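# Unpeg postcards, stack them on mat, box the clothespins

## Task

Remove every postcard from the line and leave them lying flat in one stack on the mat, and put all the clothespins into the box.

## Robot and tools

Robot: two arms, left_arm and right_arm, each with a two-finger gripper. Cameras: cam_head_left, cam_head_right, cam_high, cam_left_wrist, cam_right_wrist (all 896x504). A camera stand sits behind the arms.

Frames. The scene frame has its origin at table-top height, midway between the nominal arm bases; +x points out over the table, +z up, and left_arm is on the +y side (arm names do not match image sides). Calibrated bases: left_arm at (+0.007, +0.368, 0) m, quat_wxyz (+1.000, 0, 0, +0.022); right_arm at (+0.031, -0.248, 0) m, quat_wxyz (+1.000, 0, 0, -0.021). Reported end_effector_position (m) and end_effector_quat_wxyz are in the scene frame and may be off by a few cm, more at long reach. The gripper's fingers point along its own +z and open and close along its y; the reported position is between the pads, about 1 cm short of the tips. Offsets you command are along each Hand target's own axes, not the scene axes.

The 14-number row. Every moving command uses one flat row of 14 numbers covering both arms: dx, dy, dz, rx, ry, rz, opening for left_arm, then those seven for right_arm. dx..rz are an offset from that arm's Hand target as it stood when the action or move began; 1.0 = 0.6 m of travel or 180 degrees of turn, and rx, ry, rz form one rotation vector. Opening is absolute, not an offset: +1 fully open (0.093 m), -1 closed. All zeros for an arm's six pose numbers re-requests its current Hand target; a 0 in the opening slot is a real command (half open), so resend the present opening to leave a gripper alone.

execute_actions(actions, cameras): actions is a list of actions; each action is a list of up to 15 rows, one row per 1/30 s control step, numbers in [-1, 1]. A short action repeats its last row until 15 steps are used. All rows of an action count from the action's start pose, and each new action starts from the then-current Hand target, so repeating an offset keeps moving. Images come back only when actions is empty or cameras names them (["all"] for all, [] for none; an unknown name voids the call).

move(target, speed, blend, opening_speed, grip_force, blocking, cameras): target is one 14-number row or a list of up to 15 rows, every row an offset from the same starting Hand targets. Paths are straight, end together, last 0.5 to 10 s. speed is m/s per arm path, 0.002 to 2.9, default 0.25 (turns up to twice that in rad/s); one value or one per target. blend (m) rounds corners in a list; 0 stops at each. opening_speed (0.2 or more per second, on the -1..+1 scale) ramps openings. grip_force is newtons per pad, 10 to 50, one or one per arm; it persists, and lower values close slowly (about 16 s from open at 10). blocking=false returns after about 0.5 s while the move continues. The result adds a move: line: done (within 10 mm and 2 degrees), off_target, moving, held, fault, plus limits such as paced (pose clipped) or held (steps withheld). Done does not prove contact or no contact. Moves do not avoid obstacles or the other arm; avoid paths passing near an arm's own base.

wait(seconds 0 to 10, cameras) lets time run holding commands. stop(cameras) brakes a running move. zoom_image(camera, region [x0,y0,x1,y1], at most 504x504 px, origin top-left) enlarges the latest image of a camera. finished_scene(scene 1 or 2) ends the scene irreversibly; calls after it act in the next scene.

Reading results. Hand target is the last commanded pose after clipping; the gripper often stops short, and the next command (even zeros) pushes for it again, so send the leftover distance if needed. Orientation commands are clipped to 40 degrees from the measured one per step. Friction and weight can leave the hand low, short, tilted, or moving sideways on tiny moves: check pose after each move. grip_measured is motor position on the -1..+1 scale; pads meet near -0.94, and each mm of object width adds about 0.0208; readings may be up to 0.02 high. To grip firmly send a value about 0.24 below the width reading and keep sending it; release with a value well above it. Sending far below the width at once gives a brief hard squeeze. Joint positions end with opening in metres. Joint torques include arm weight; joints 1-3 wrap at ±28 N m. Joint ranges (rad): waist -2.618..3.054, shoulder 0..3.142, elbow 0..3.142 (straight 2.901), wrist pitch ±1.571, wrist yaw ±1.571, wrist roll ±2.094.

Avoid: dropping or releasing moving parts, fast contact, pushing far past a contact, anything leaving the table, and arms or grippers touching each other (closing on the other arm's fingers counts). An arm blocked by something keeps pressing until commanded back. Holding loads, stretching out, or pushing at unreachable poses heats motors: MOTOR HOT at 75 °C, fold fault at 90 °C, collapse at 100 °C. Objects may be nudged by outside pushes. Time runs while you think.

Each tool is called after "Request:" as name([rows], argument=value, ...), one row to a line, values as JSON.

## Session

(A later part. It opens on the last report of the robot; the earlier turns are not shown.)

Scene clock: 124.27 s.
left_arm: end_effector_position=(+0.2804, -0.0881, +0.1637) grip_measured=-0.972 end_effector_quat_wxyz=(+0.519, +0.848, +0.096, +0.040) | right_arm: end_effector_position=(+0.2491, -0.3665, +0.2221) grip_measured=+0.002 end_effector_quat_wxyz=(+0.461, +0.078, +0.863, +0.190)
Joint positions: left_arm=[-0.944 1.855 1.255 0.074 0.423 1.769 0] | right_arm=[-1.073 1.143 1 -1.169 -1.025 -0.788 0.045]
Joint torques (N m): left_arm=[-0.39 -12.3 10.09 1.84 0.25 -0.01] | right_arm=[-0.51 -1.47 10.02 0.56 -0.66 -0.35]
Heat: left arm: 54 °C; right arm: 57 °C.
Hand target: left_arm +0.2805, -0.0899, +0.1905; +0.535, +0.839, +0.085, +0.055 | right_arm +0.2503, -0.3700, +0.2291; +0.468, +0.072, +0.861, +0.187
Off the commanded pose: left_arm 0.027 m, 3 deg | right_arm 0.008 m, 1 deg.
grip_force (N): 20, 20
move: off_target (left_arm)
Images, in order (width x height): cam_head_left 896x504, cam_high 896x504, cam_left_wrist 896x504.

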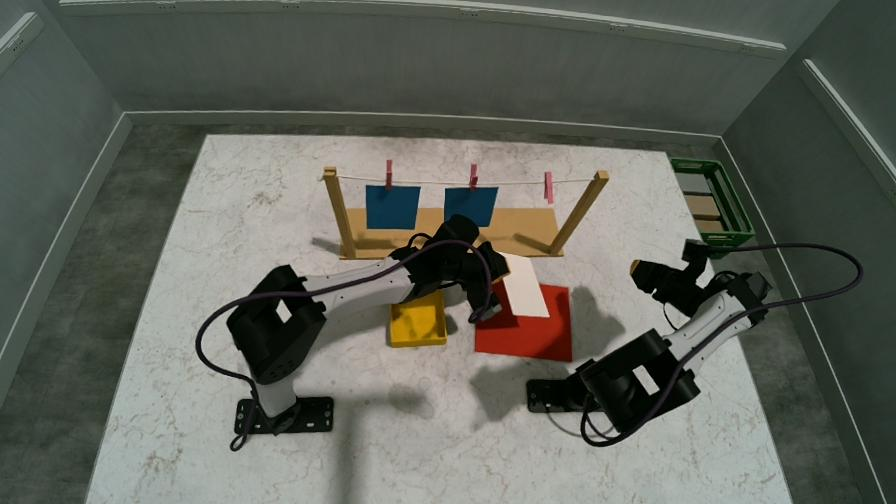

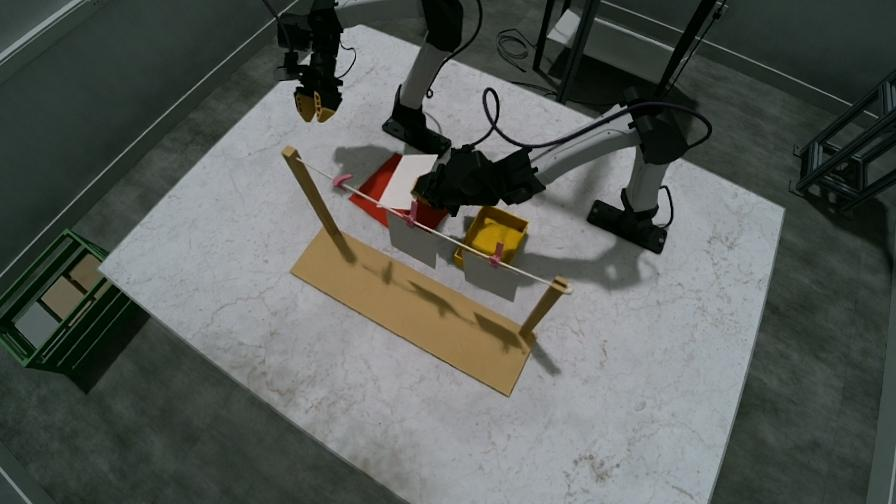

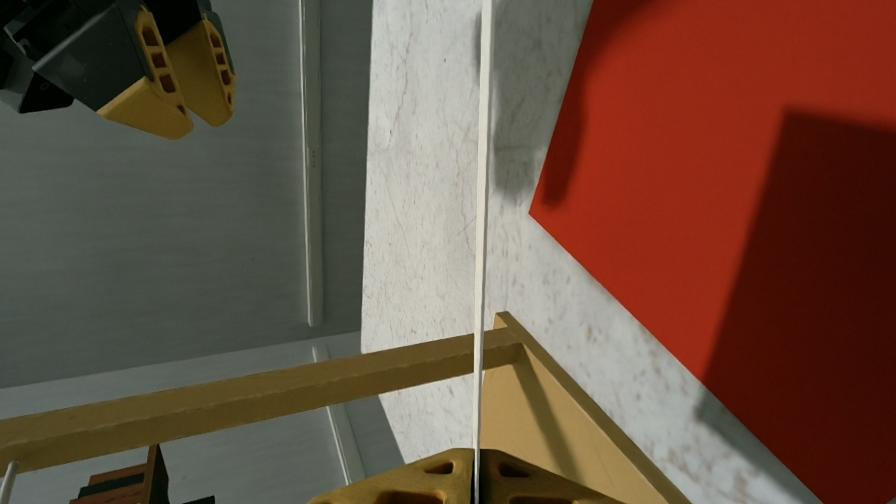

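Request:
move(target=[-0.0397,-0.147,0.1385,0,0,0,-1,0,0,0,0,0,0,0], speed=0.12, cameras=["cam_head_left","cam_high","cam_left_wrist"])

Scene clock: 135.70 s.
left_arm: end_effector_position=(+0.2651, -0.1309, +0.0810) grip_measured=-0.972 end_effector_quat_wxyz=(+0.534, +0.840, +0.078, +0.057) | right_arm: end_effector_position=(+0.2491, -0.3665, +0.2221) grip_measured=+0.002 end_effector_quat_wxyz=(+0.461, +0.078, +0.863, +0.190)
Joint positions: left_arm=[-1.036 2.097 1.19 0.44 0.342 1.752 0] | right_arm=[-1.073 1.143 1 -1.169 -1.025 -0.788 0.045]
Joint torques (N m): left_arm=[-0.29 -9.18 6.69 2.3 0.16 -0.29] | right_arm=[-0.5 -1.43 9.96 0.56 -0.67 -0.34]
Heat: left arm: 53 °C; right arm: 58 °C.
Hand target: left_arm +0.2651, -0.1320, +0.0753; +0.535, +0.839, +0.085, +0.055 | right_arm +0.2503, -0.3700, +0.2291; +0.468, +0.072, +0.861, +0.187
Off the commanded pose: left_arm 0.006 m, 1 deg | right_arm 0.008 m, 1 deg.
grip_force (N): 20, 20
move: done
Images, in order (width x height): cam_head_left 896x504, cam_high 896x504, cam_left_wrist 896x504.

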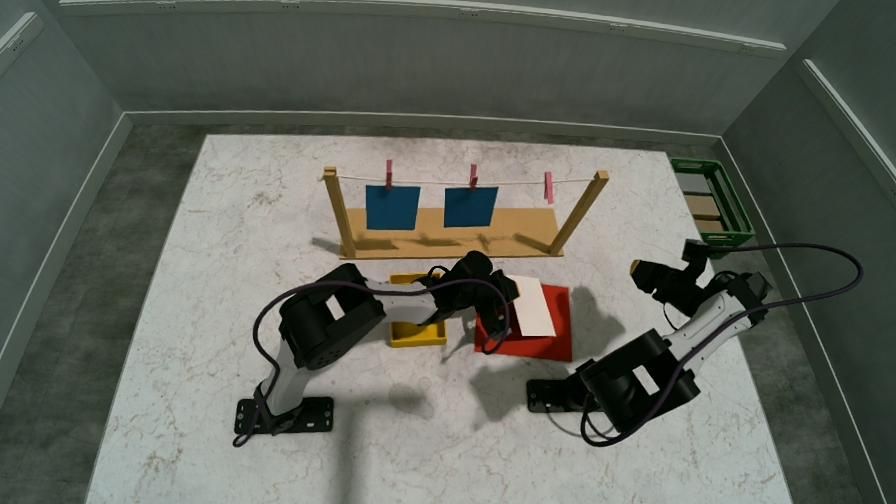

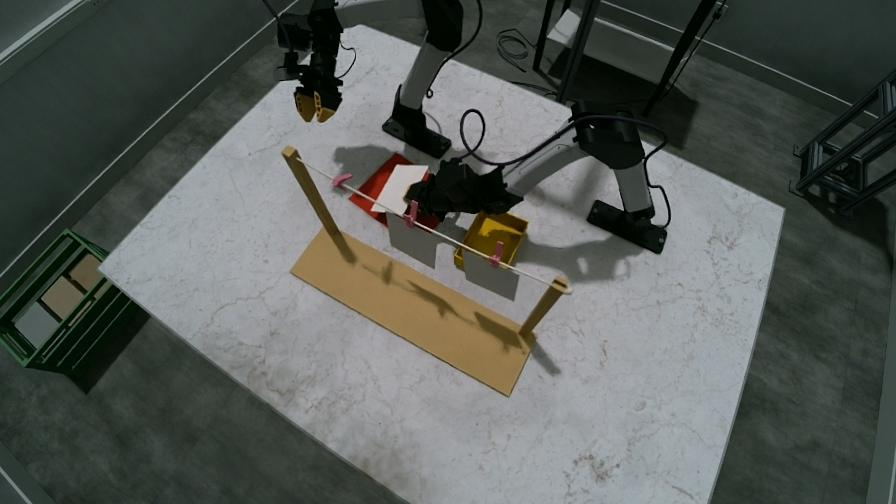

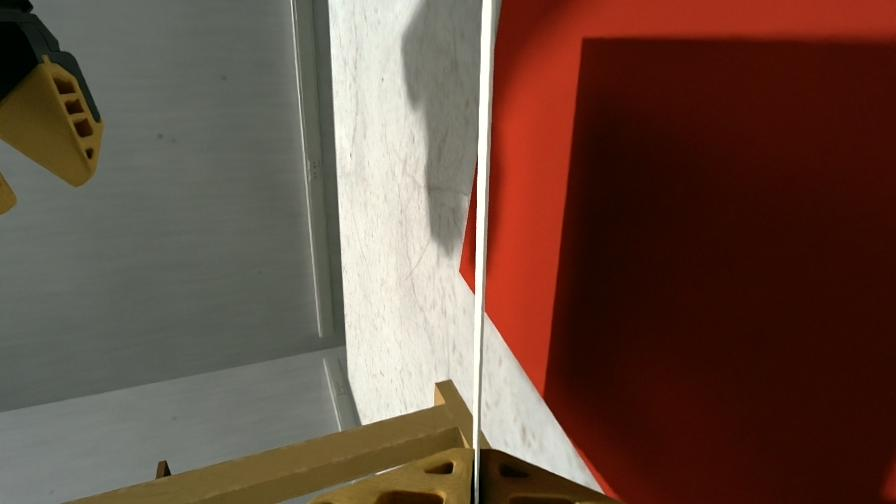

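Request:
move(target=[0,-0.065,0.0303,0,0,0,-1,0,0,0,0,0,0,0], speed=0.06, cameras=["cam_head_left","cam_high","cam_left_wrist"])

Scene clock: 140.37 s.
left_arm: end_effector_position=(+0.2673, -0.1343, +0.0473) grip_measured=-0.972 end_effector_quat_wxyz=(+0.543, +0.834, +0.075, +0.062) | right_arm: end_effector_position=(+0.2491, -0.3665, +0.2221) grip_measured=+0.002 end_effector_quat_wxyz=(+0.461, +0.078, +0.863, +0.190)
Joint positions: left_arm=[-1.036 2.201 1.166 0.593 0.342 1.752 0] | right_arm=[-1.073 1.143 1 -1.169 -1.025 -0.788 0.045]
Joint torques (N m): left_arm=[-0.29 -8.72 5.61 2.22 0.16 -0.29] | right_arm=[-0.53 -1.46 9.99 0.56 -0.66 -0.34]
Heat: left arm: 52 °C; right arm: 58 °C.
Hand target: left_arm +0.2651, -0.1321, +0.0324; +0.535, +0.839, +0.085, +0.055 | right_arm +0.2503, -0.3700, +0.2291; +0.468, +0.072, +0.861, +0.187
Off the commanded pose: left_arm 0.015 m, 2 deg | right_arm 0.008 m, 1 deg.
grip_force (N): 20, 20
move: off_target (left_arm)
Images, in order (width x height): cam_head_left 896x504, cam_high 896x504, cam_left_wrist 896x504.

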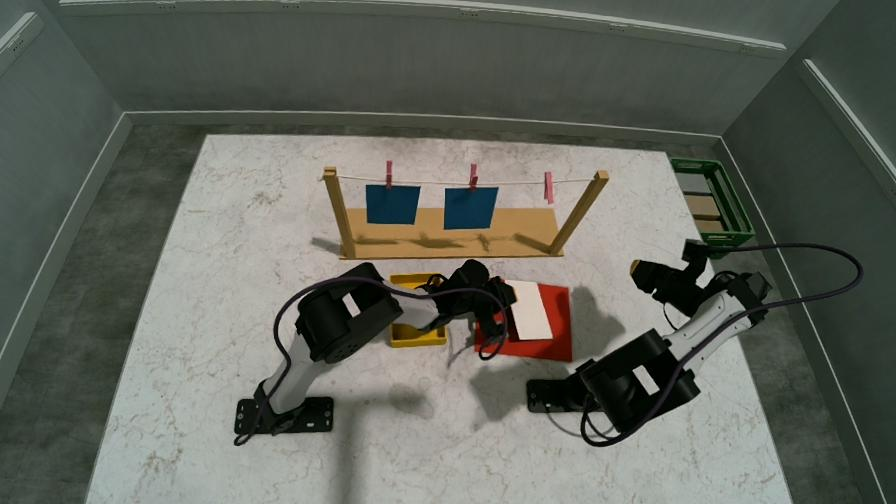

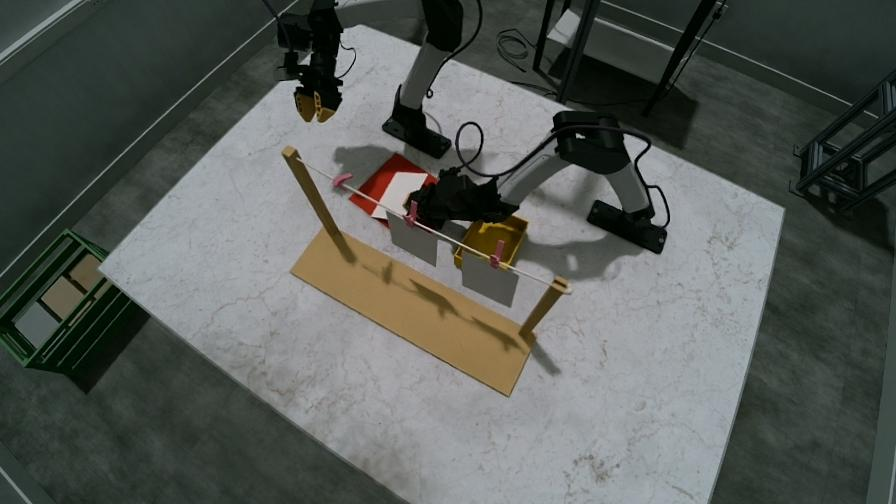

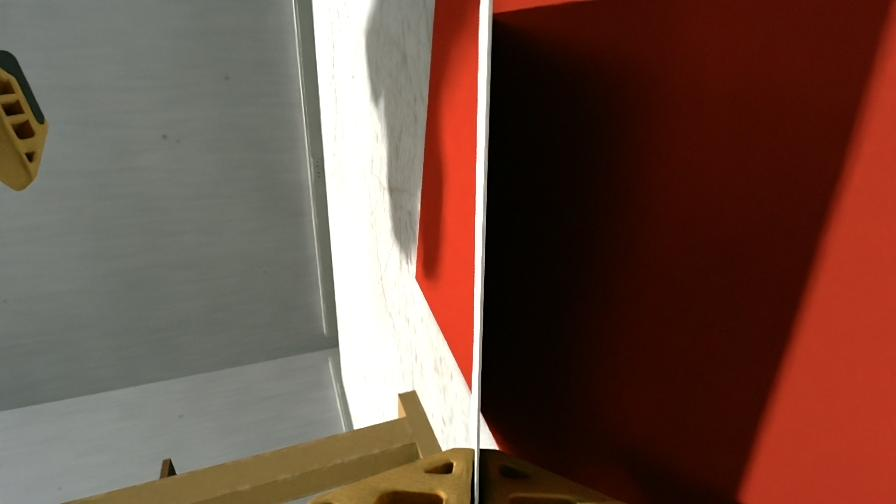

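Request:
move(target=[0,-0.0227,0.0106,0,0,0,-1,0,0,0,0,0,0,0], speed=0.04, cameras=["cam_head_left","cam_left_wrist"])

Scene clock: 143.03 s.
left_arm: end_effector_position=(+0.2693, -0.1374, +0.0425) grip_measured=-0.972 end_effector_quat_wxyz=(+0.556, +0.825, +0.070, +0.069) | right_arm: end_effector_position=(+0.2491, -0.3665, +0.2221) grip_measured=+0.002 end_effector_quat_wxyz=(+0.461, +0.078, +0.863, +0.190)
Joint positions: left_arm=[-1.036 2.236 1.162 0.669 0.342 1.752 0] | right_arm=[-1.073 1.143 1 -1.169 -1.025 -0.788 0.045]
Joint torques (N m): left_arm=[-0.29 -8.35 5.29 1.99 0.15 -0.29] | right_arm=[-0.53 -1.48 9.98 0.56 -0.66 -0.34]
Heat: left arm: 52 °C; right arm: 58 °C.
Hand target: left_arm +0.2651, -0.1320, +0.0172; +0.535, +0.839, +0.085, +0.055 | right_arm +0.2503, -0.3700, +0.2291; +0.468, +0.072, +0.861, +0.187
Off the commanded pose: left_arm 0.026 m, 4 deg | right_arm 0.008 m, 1 deg.
grip_force (N): 20, 20
move: off_target (left_arm)
Images, in order (width x height): cam_head_left 896x504, cam_left_wrist 896x504.

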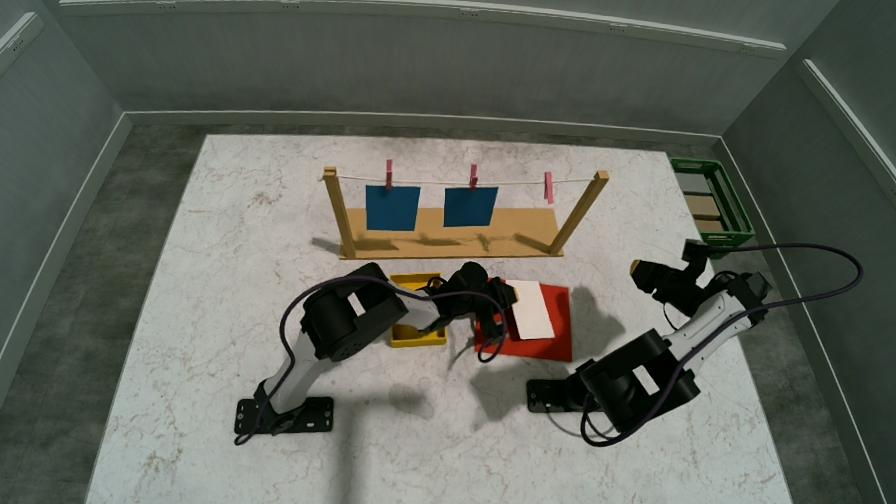

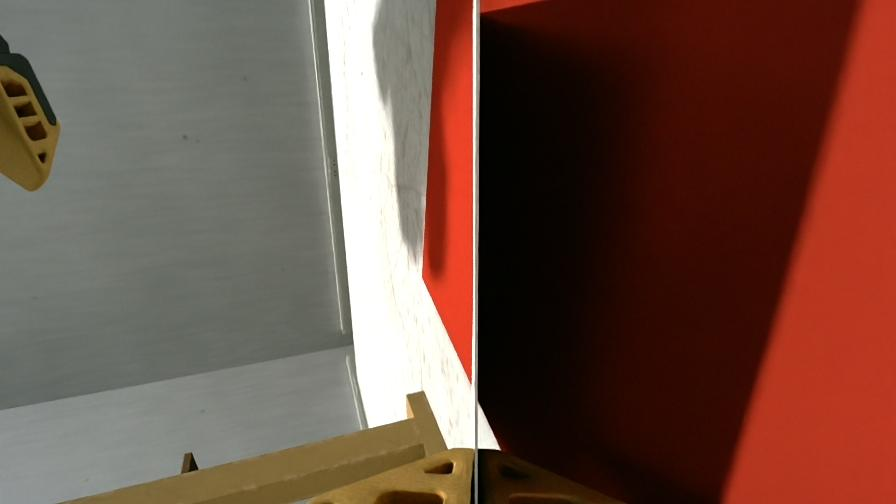

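Request:
move([
  [0.005,0.0342,-0.0055,0,0,0,-1,0,0,0,0,0,0,0],
  [0.005,0.0342,-0.0055,0,0,0,-0.4,0,0,0,0,0,0,0],
], speed=0.03, opening_speed=0.4, cameras=["cam_head_left","cam_left_wrist"])

Scene clock: 153.10 s.
left_arm: end_effector_position=(+0.2689, -0.1367, +0.0364) grip_measured=-0.402 end_effector_quat_wxyz=(+0.540, +0.836, +0.077, +0.060) | right_arm: end_effector_position=(+0.2491, -0.3665, +0.2221) grip_measured=+0.002 end_effector_quat_wxyz=(+0.461, +0.078, +0.863, +0.190)
Joint positions: left_arm=[-1.036 2.236 1.181 0.606 0.342 1.749 0.026] | right_arm=[-1.073 1.143 1 -1.169 -1.025 -0.788 0.045]
Joint torques (N m): left_arm=[-0.17 -11.45 7.32 1.79 0.18 -0.26] | right_arm=[-0.53 -1.44 9.96 0.57 -0.67 -0.34]
Heat: left arm: 50 °C; right arm: 58 °C.
Hand target: left_arm +0.2692, -0.1370, +0.0372; +0.535, +0.839, +0.085, +0.055 | right_arm +0.2503, -0.3700, +0.2291; +0.468, +0.072, +0.861, +0.187
Off the commanded pose: left_arm 0.001 m, 1 deg | right_arm 0.008 m, 1 deg.
grip_force (N): 20, 20
move: done; target 2's new opening was sent with left_arm's hand 0.006 m and 3 deg from that target
Images, in order (width x height): cam_head_left 896x504, cam_left_wrist 896x504.

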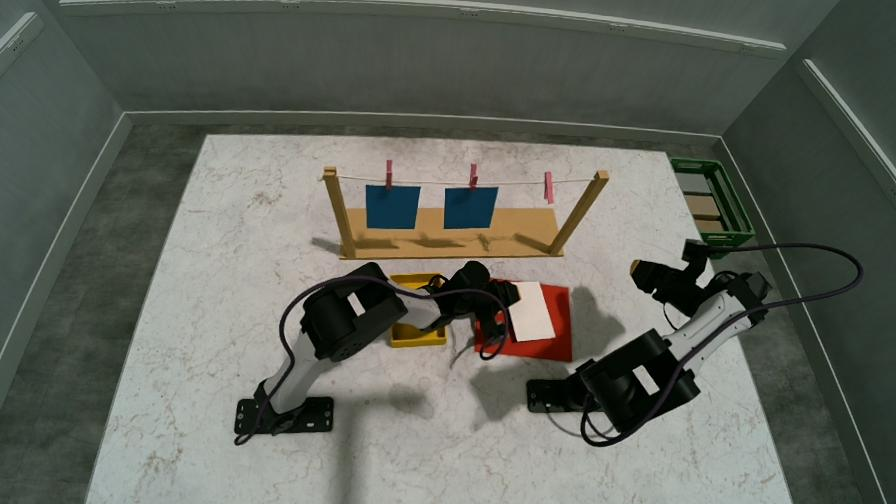

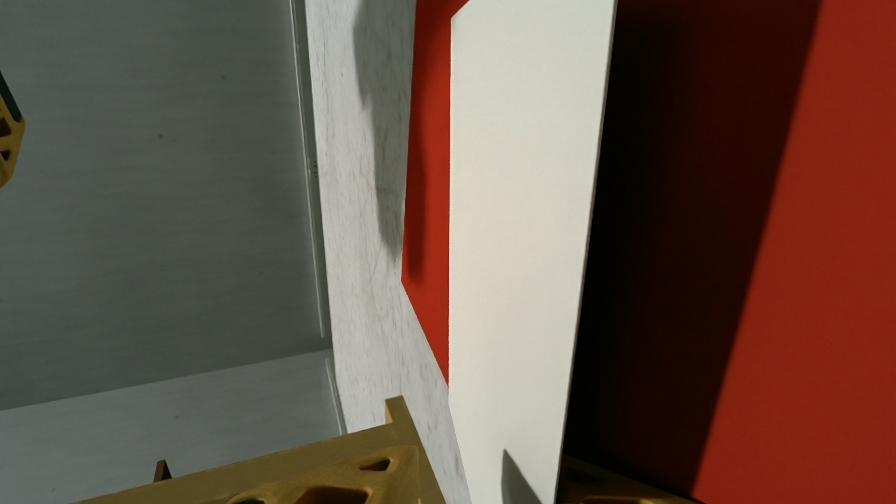

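Request:
move(target=[0.002,-0.0331,-0.0592,0,0,0,-0.4,0,0,0,0,0,0,0], speed=0.08, cameras=["cam_head_left","cam_left_wrist"])

Request:
move(target=[0.0068,0.172,-0.116,0,0,0,-0.4,0,0,0,0,0,0,0], speed=0.12, cameras=["cam_head_left","cam_high","cam_left_wrist"])

Scene clock: 158.37 s.
left_arm: end_effector_position=(+0.2660, -0.1042, +0.0363) grip_measured=-0.402 end_effector_quat_wxyz=(+0.545, +0.832, +0.085, +0.065) | right_arm: end_effector_position=(+0.2491, -0.3665, +0.2221) grip_measured=+0.002 end_effector_quat_wxyz=(+0.461, +0.078, +0.863, +0.190)
Joint positions: left_arm=[-1.003 2.166 1.028 0.699 0.357 1.749 0.026] | right_arm=[-1.073 1.143 1 -1.169 -1.025 -0.788 0.045]
Joint torques (N m): left_arm=[0.5 -11.89 4.53 1.76 0.41 -0.06] | right_arm=[-0.51 -1.5 9.99 0.57 -0.67 -0.34]
Heat: left arm: 50 °C; right arm: 58 °C.
Hand target: left_arm +0.2621, -0.0971, +0.0342; +0.535, +0.839, +0.085, +0.055 | right_arm +0.2503, -0.3700, +0.2291; +0.468, +0.072, +0.861, +0.187
Off the commanded pose: left_arm 0.008 m, 2 deg | right_arm 0.008 m, 1 deg.
grip_force (N): 20, 20
move: done
Images, in order (width x height): cam_head_left 896x504, cam_left_wrist 896x504.

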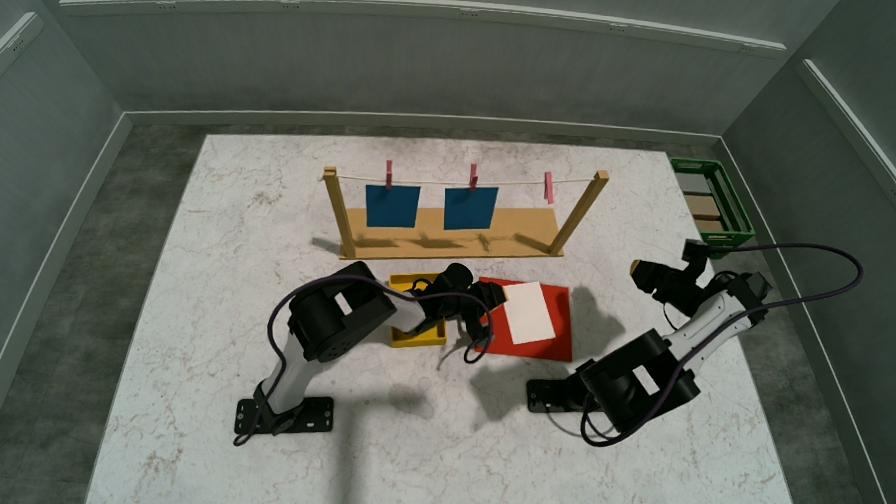

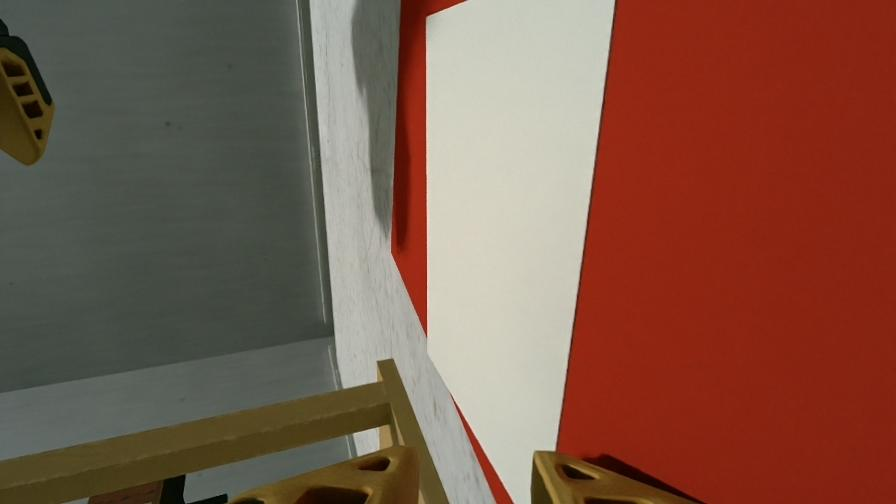

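Scene clock: 160.23 s.
left_arm: end_effector_position=(+0.2629, -0.0755, +0.1387) grip_measured=-0.402 end_effector_quat_wxyz=(+0.522, +0.846, +0.098, +0.055) | right_arm: end_effector_position=(+0.2491, -0.3665, +0.2221) grip_measured=+0.002 end_effector_quat_wxyz=(+0.461, +0.078, +0.863, +0.190)
Joint positions: left_arm=[-0.969 1.816 1.083 0.228 0.377 1.762 0.026] | right_arm=[-1.073 1.143 1 -1.169 -1.025 -0.788 0.045]
Joint torques (N m): left_arm=[0.32 -10.78 9.2 1.9 0.53 -0.02] | right_arm=[-0.5 -1.46 9.98 0.57 -0.67 -0.34]
Heat: left arm: 50 °C; right arm: 59 °C.
Hand target: left_arm +0.2622, -0.0770, +0.1573; +0.535, +0.839, +0.085, +0.055 | right_arm +0.2503, -0.3700, +0.2291; +0.468, +0.072, +0.861, +0.187
Off the commanded pose: left_arm 0.018 m, 2 deg | right_arm 0.008 m, 1 deg.
grip_force (N): 20, 20
move: off_target (left_arm)
Images, in order (width x height): cam_head_left 896x504, cam_high 896x504, cam_left_wrist 896x504.

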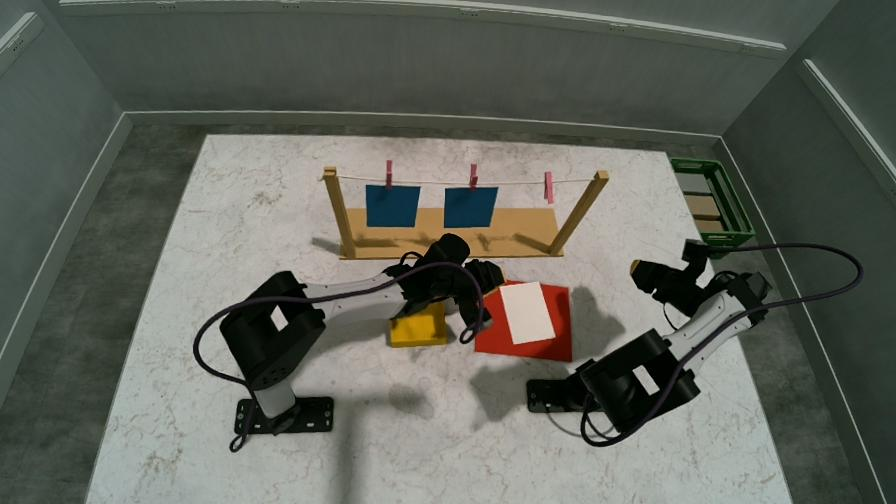

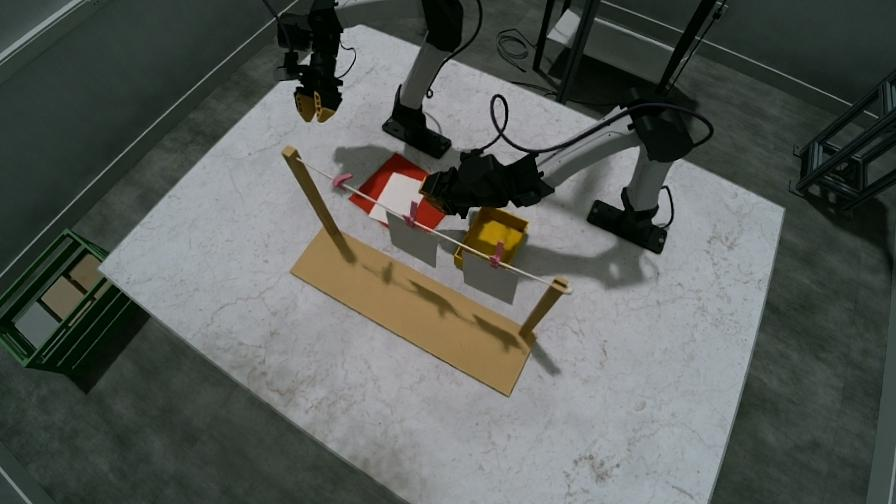

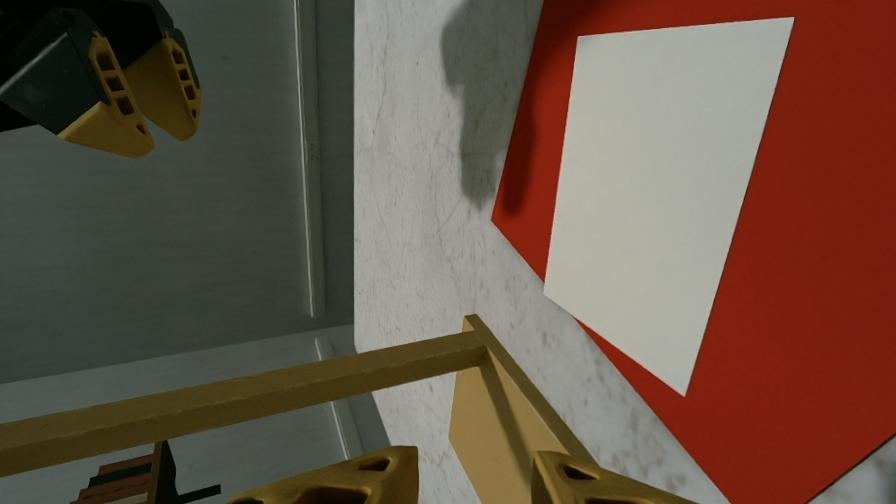

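Request:
move([
  [0.0965,-0.0213,-0.2537,-0.094,-0.124,-0.487,-0.4,0,0,0,0,0,0,0],
  [0.0965,-0.0213,-0.2537,-0.094,-0.124,-0.487,1,0,0,0,0,0,0,0],
], speed=0.35, cameras=["cam_head_left","cam_high","cam_left_wrist"])

Scene clock: 175.67 s.
left_arm: end_effector_position=(+0.2925, +0.0738, +0.2059) grip_measured=+1.000 end_effector_quat_wxyz=(+0.530, +0.461, +0.541, -0.463) | right_arm: end_effector_position=(+0.2491, -0.3665, +0.2221) grip_measured=+0.002 end_effector_quat_wxyz=(+0.461, +0.078, +0.863, +0.190)
Joint positions: left_arm=[-0.498 1.602 0.631 0.953 0.969 0.003 0.093] | right_arm=[-1.073 1.143 1 -1.169 -1.025 -0.788 0.045]
Joint torques (N m): left_arm=[0.1 -6.56 6.04 2.09 0.2 -0.12] | right_arm=[-0.5 -1.43 9.98 0.56 -0.66 -0.34]
Heat: left arm: 49 °C; right arm: 59 °C.
Hand target: left_arm +0.2900, +0.0751, +0.2097; +0.535, +0.463, +0.533, -0.464 | right_arm +0.2503, -0.3700, +0.2291; +0.468, +0.072, +0.861, +0.187
Off the commanded pose: left_arm 0.005 m, 1 deg | right_arm 0.008 m, 1 deg.
grip_force (N): 20, 20
move: done
Images, in order (width x height): cam_head_left 896x504, cam_high 896x504, cam_left_wrist 896x504.

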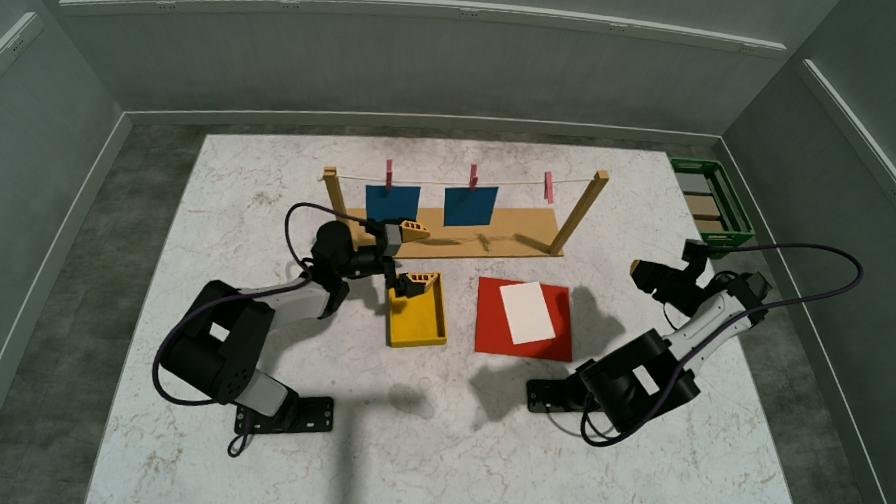

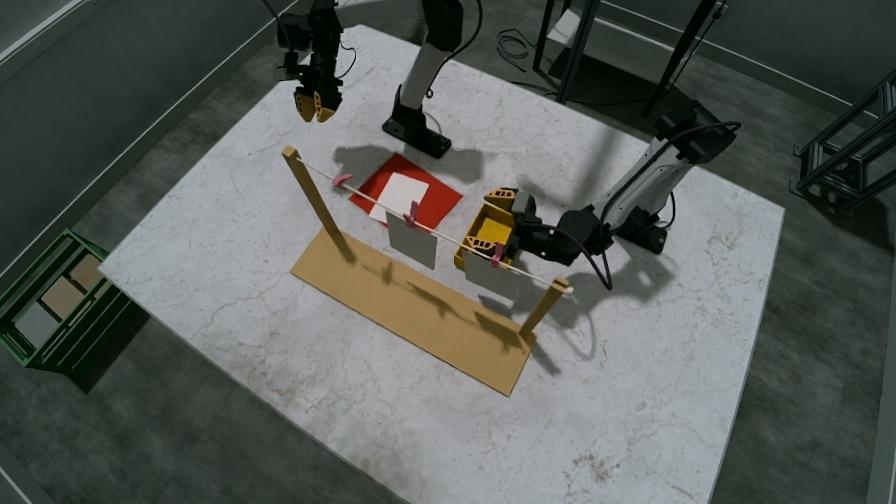

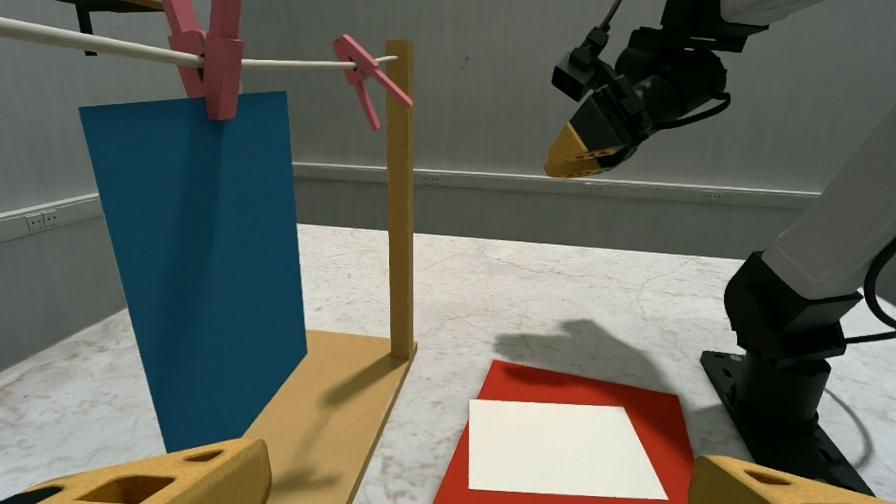

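Request:
move(target=[0.0333,0.2,0.0367,0,0,0,1,0,0,0,0,0,0,0], speed=0.08, cameras=["cam_head_left","cam_high","cam_left_wrist"])

Scene clock: 187.33 s.
left_arm: end_effector_position=(+0.4082, +0.0709, +0.1945) grip_measured=+1.000 end_effector_quat_wxyz=(+0.545, +0.464, +0.529, -0.456) | right_arm: end_effector_position=(+0.2491, -0.3665, +0.2221) grip_measured=+0.002 end_effector_quat_wxyz=(+0.461, +0.078, +0.863, +0.190)
Joint positions: left_arm=[-0.378 2.002 1.063 0.961 1.084 0.003 0.093] | right_arm=[-1.073 1.143 1 -1.169 -1.025 -0.788 0.045]
Joint torques (N m): left_arm=[0.18 -7.68 8.66 1.62 0.21 -0.15] | right_arm=[-0.51 -1.44 10.03 0.55 -0.67 -0.33]
Heat: left arm: 47 °C; right arm: 59 °C.
Hand target: left_arm +0.4118, +0.0701, +0.1900; +0.535, +0.463, +0.533, -0.464 | right_arm +0.2503, -0.3700, +0.2291; +0.468, +0.072, +0.861, +0.187
Off the commanded pose: left_arm 0.006 m, 2 deg | right_arm 0.008 m, 1 deg.
grip_force (N): 20, 20
move: done
Images, in order (width x height): cam_head_left 896x504, cam_high 896x504, cam_left_wrist 896x504.

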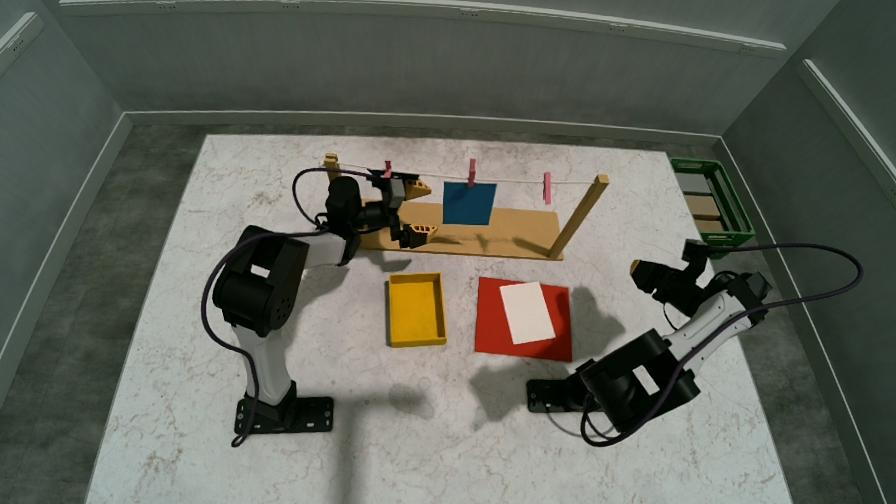

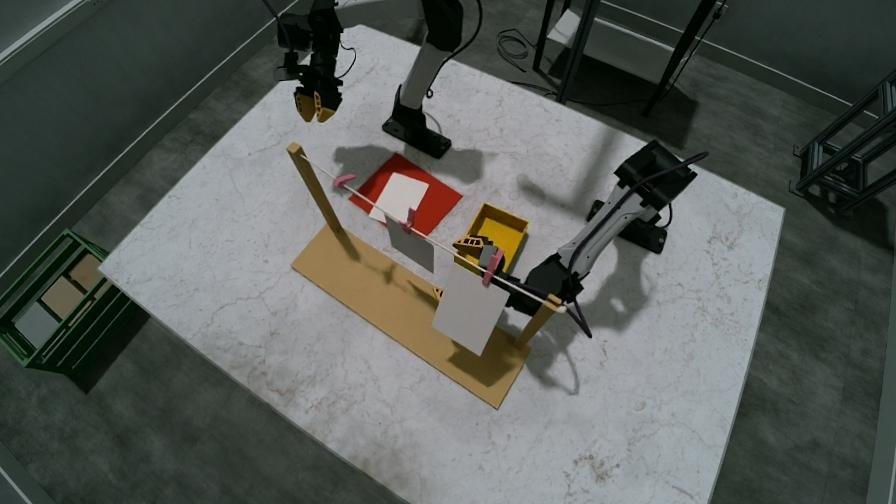

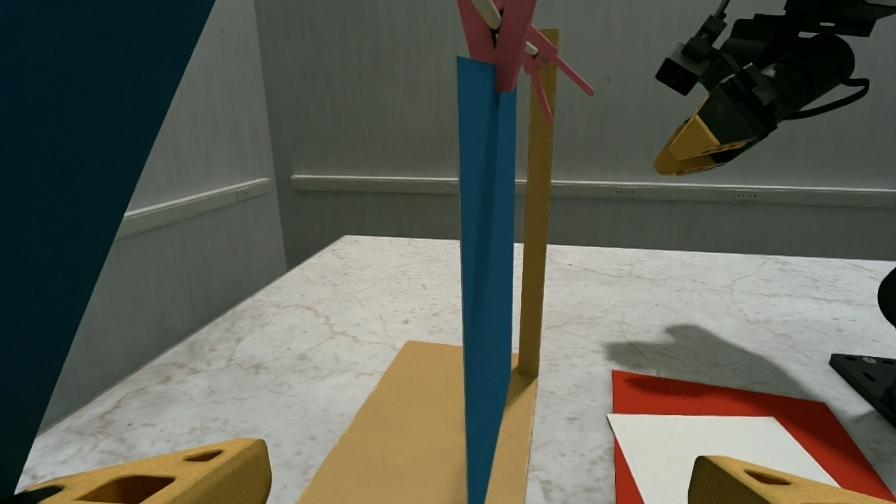

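Request:
move(target=[0,-0.015,0.0583,0,0,0,1,0,0,0,0,0,0,0], speed=0.06, cameras=["cam_head_left","cam_high","cam_left_wrist"])

Scene clock: 193.83 s.
left_arm: end_effector_position=(+0.4006, +0.0374, +0.1957) grip_measured=+1.000 end_effector_quat_wxyz=(+0.540, +0.471, +0.521, -0.463) | right_arm: end_effector_position=(+0.2491, -0.3665, +0.2221) grip_measured=+0.002 end_effector_quat_wxyz=(+0.461, +0.078, +0.863, +0.190)
Joint positions: left_arm=[-0.457 2.028 1.106 0.948 1.03 0.003 0.093] | right_arm=[-1.073 1.143 1 -1.169 -1.025 -0.788 0.045]
Joint torques (N m): left_arm=[-0.31 -7.88 8.76 1.62 -0.07 -0.14] | right_arm=[-0.53 -1.47 9.98 0.57 -0.67 -0.35]
Heat: left arm: 47 °C; right arm: 59 °C.
Hand target: left_arm +0.4079, +0.0343, +0.1899; +0.535, +0.463, +0.533, -0.464 | right_arm +0.2503, -0.3700, +0.2291; +0.468, +0.072, +0.861, +0.187
Off the commanded pose: left_arm 0.010 m, 2 deg | right_arm 0.008 m, 1 deg.
grip_force (N): 20, 20
move: done
Images, in order (width x height): cam_head_left 896x504, cam_high 896x504, cam_left_wrist 896x504.

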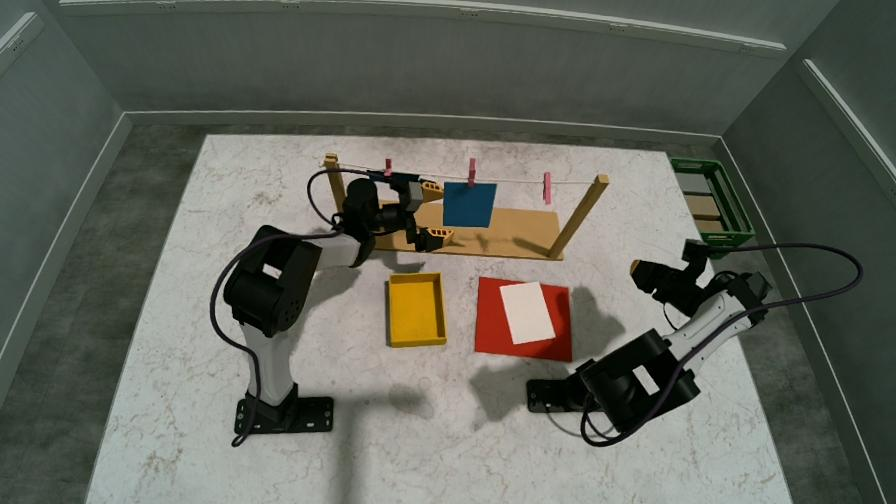

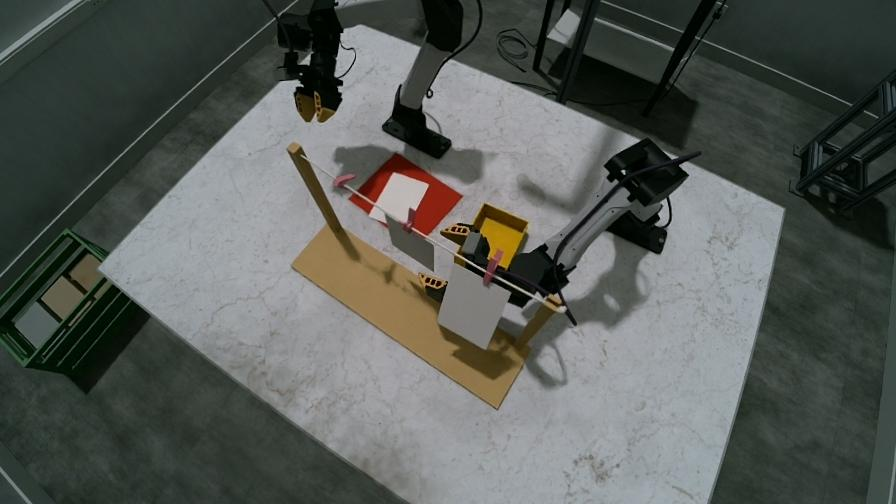

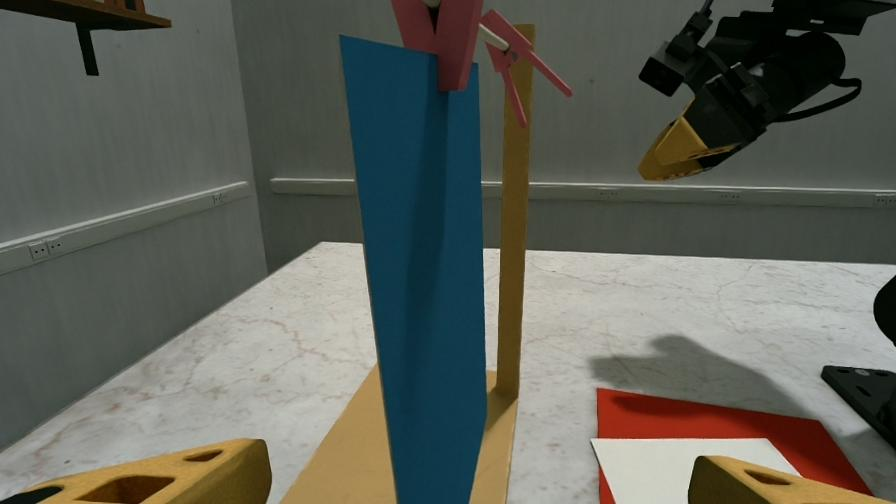

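Request:
move([
  [0,0.0092,0.0182,0,0,0,1,0,0,0,0,0,0,0],
  [0,0.0092,0.0182,0,0,0,-1,0,0,0,0,0,0,0],
], speed=0.05)

Request:
wait(seconds=3.5, cameras=["cam_head_left","cam_high","cam_left_wrist"])

Scene clock: 203.83 s.
left_arm: end_effector_position=(+0.4085, +0.0283, +0.1965) grip_measured=-0.187 end_effector_quat_wxyz=(+0.542, +0.470, +0.521, -0.462) | right_arm: end_effector_position=(+0.2491, -0.3665, +0.2221) grip_measured=+0.002 end_effector_quat_wxyz=(+0.461, +0.078, +0.863, +0.190)
Joint positions: left_arm=[-0.47 2.059 1.157 0.932 1.014 0.003 0.036] | right_arm=[-1.073 1.143 1 -1.169 -1.025 -0.788 0.045]
Joint velocities: left_arm=[-0.007 -0.007 0.007 -0.081 0.007 0.022 -0.011] | right_arm=[within noise]
Joint torques (N m): left_arm=[-0.46 -8.17 8.99 1.58 -0.08 -0.14] | right_arm=[-0.54 -1.46 9.98 0.56 -0.67 -0.34]
Heat: left arm: 47 °C; right arm: 60 °C.
Hand target: left_arm +0.4148, +0.0242, +0.1900; +0.535, +0.463, +0.533, -0.464 | right_arm +0.2503, -0.3700, +0.2291; +0.468, +0.072, +0.861, +0.187
Off the commanded pose: left_arm 0.010 m, 2 deg | right_arm 0.008 m, 1 deg.
grip_force (N): 20, 20
move: moving (left_arm; no rest 5 s after target 2's new opening was sent)

Scene clock: 207.33 s.
left_arm: end_effector_position=(+0.4085, +0.0283, +0.1965) grip_measured=-0.963 end_effector_quat_wxyz=(+0.542, +0.470, +0.521, -0.462) | right_arm: end_effector_position=(+0.2491, -0.3665, +0.2221) grip_measured=+0.002 end_effector_quat_wxyz=(+0.461, +0.078, +0.863, +0.190)
Joint positions: left_arm=[-0.47 2.059 1.157 0.932 1.014 0.003 0] | right_arm=[-1.073 1.143 1 -1.169 -1.025 -0.788 0.045]
Joint torques (N m): left_arm=[-0.5 -8.17 8.96 1.59 -0.08 -0.15] | right_arm=[-0.55 -1.48 9.98 0.57 -0.67 -0.34]
Heat: left arm: 47 °C; right arm: 60 °C.
Hand target: left_arm +0.4148, +0.0242, +0.1900; +0.535, +0.463, +0.533, -0.464 | right_arm +0.2503, -0.3700, +0.2291; +0.468, +0.072, +0.861, +0.187
Tool commands: left_gripper/opening=-1.0 right_gripper/opening=+0.0
Off the commanded pose: left_arm 0.010 m, 2 deg | right_arm 0.008 m, 1 deg.
grip_force (N): 20, 20
wait: 3.50 s; no rest
Images, in order (width x height): cam_head_left 896x504, cam_high 896x504, cam_left_wrist 896x504.

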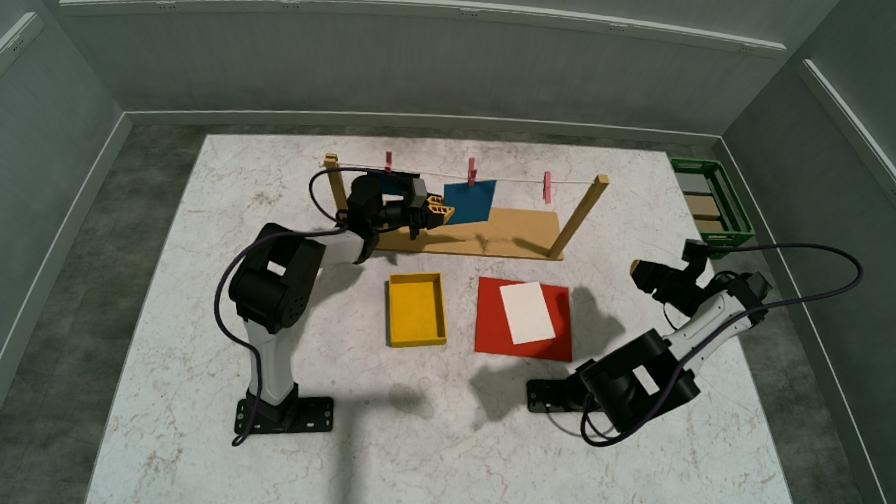

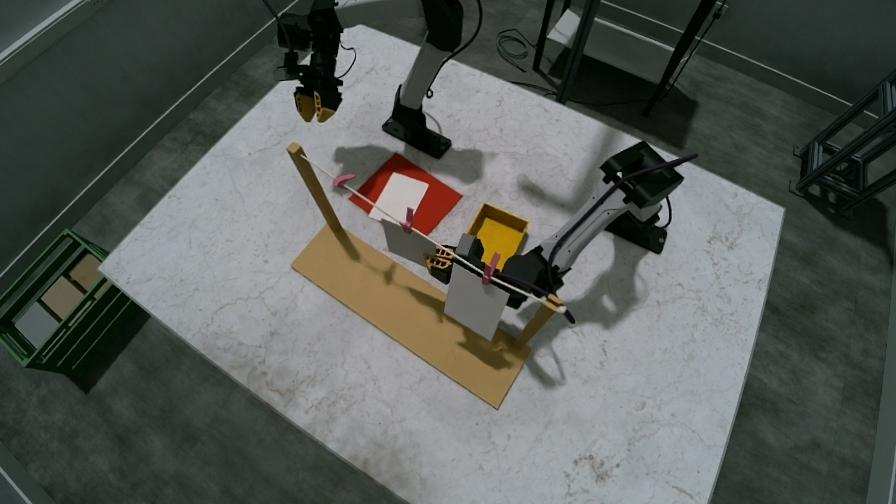

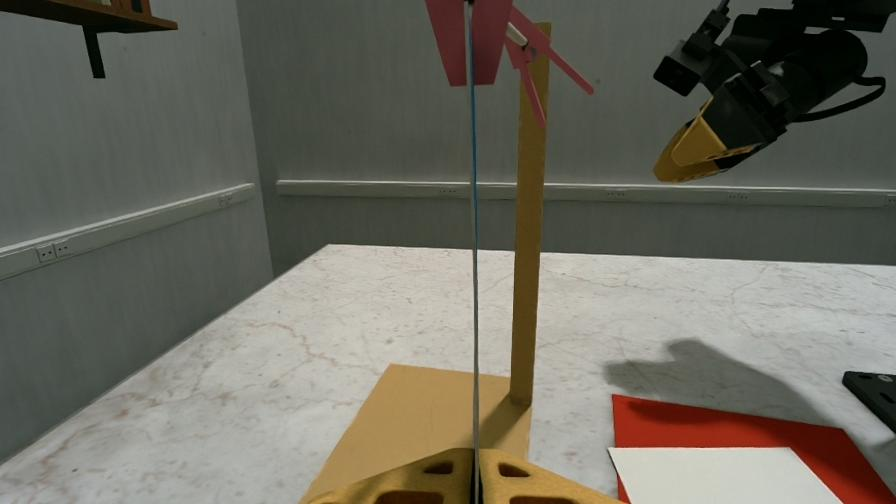

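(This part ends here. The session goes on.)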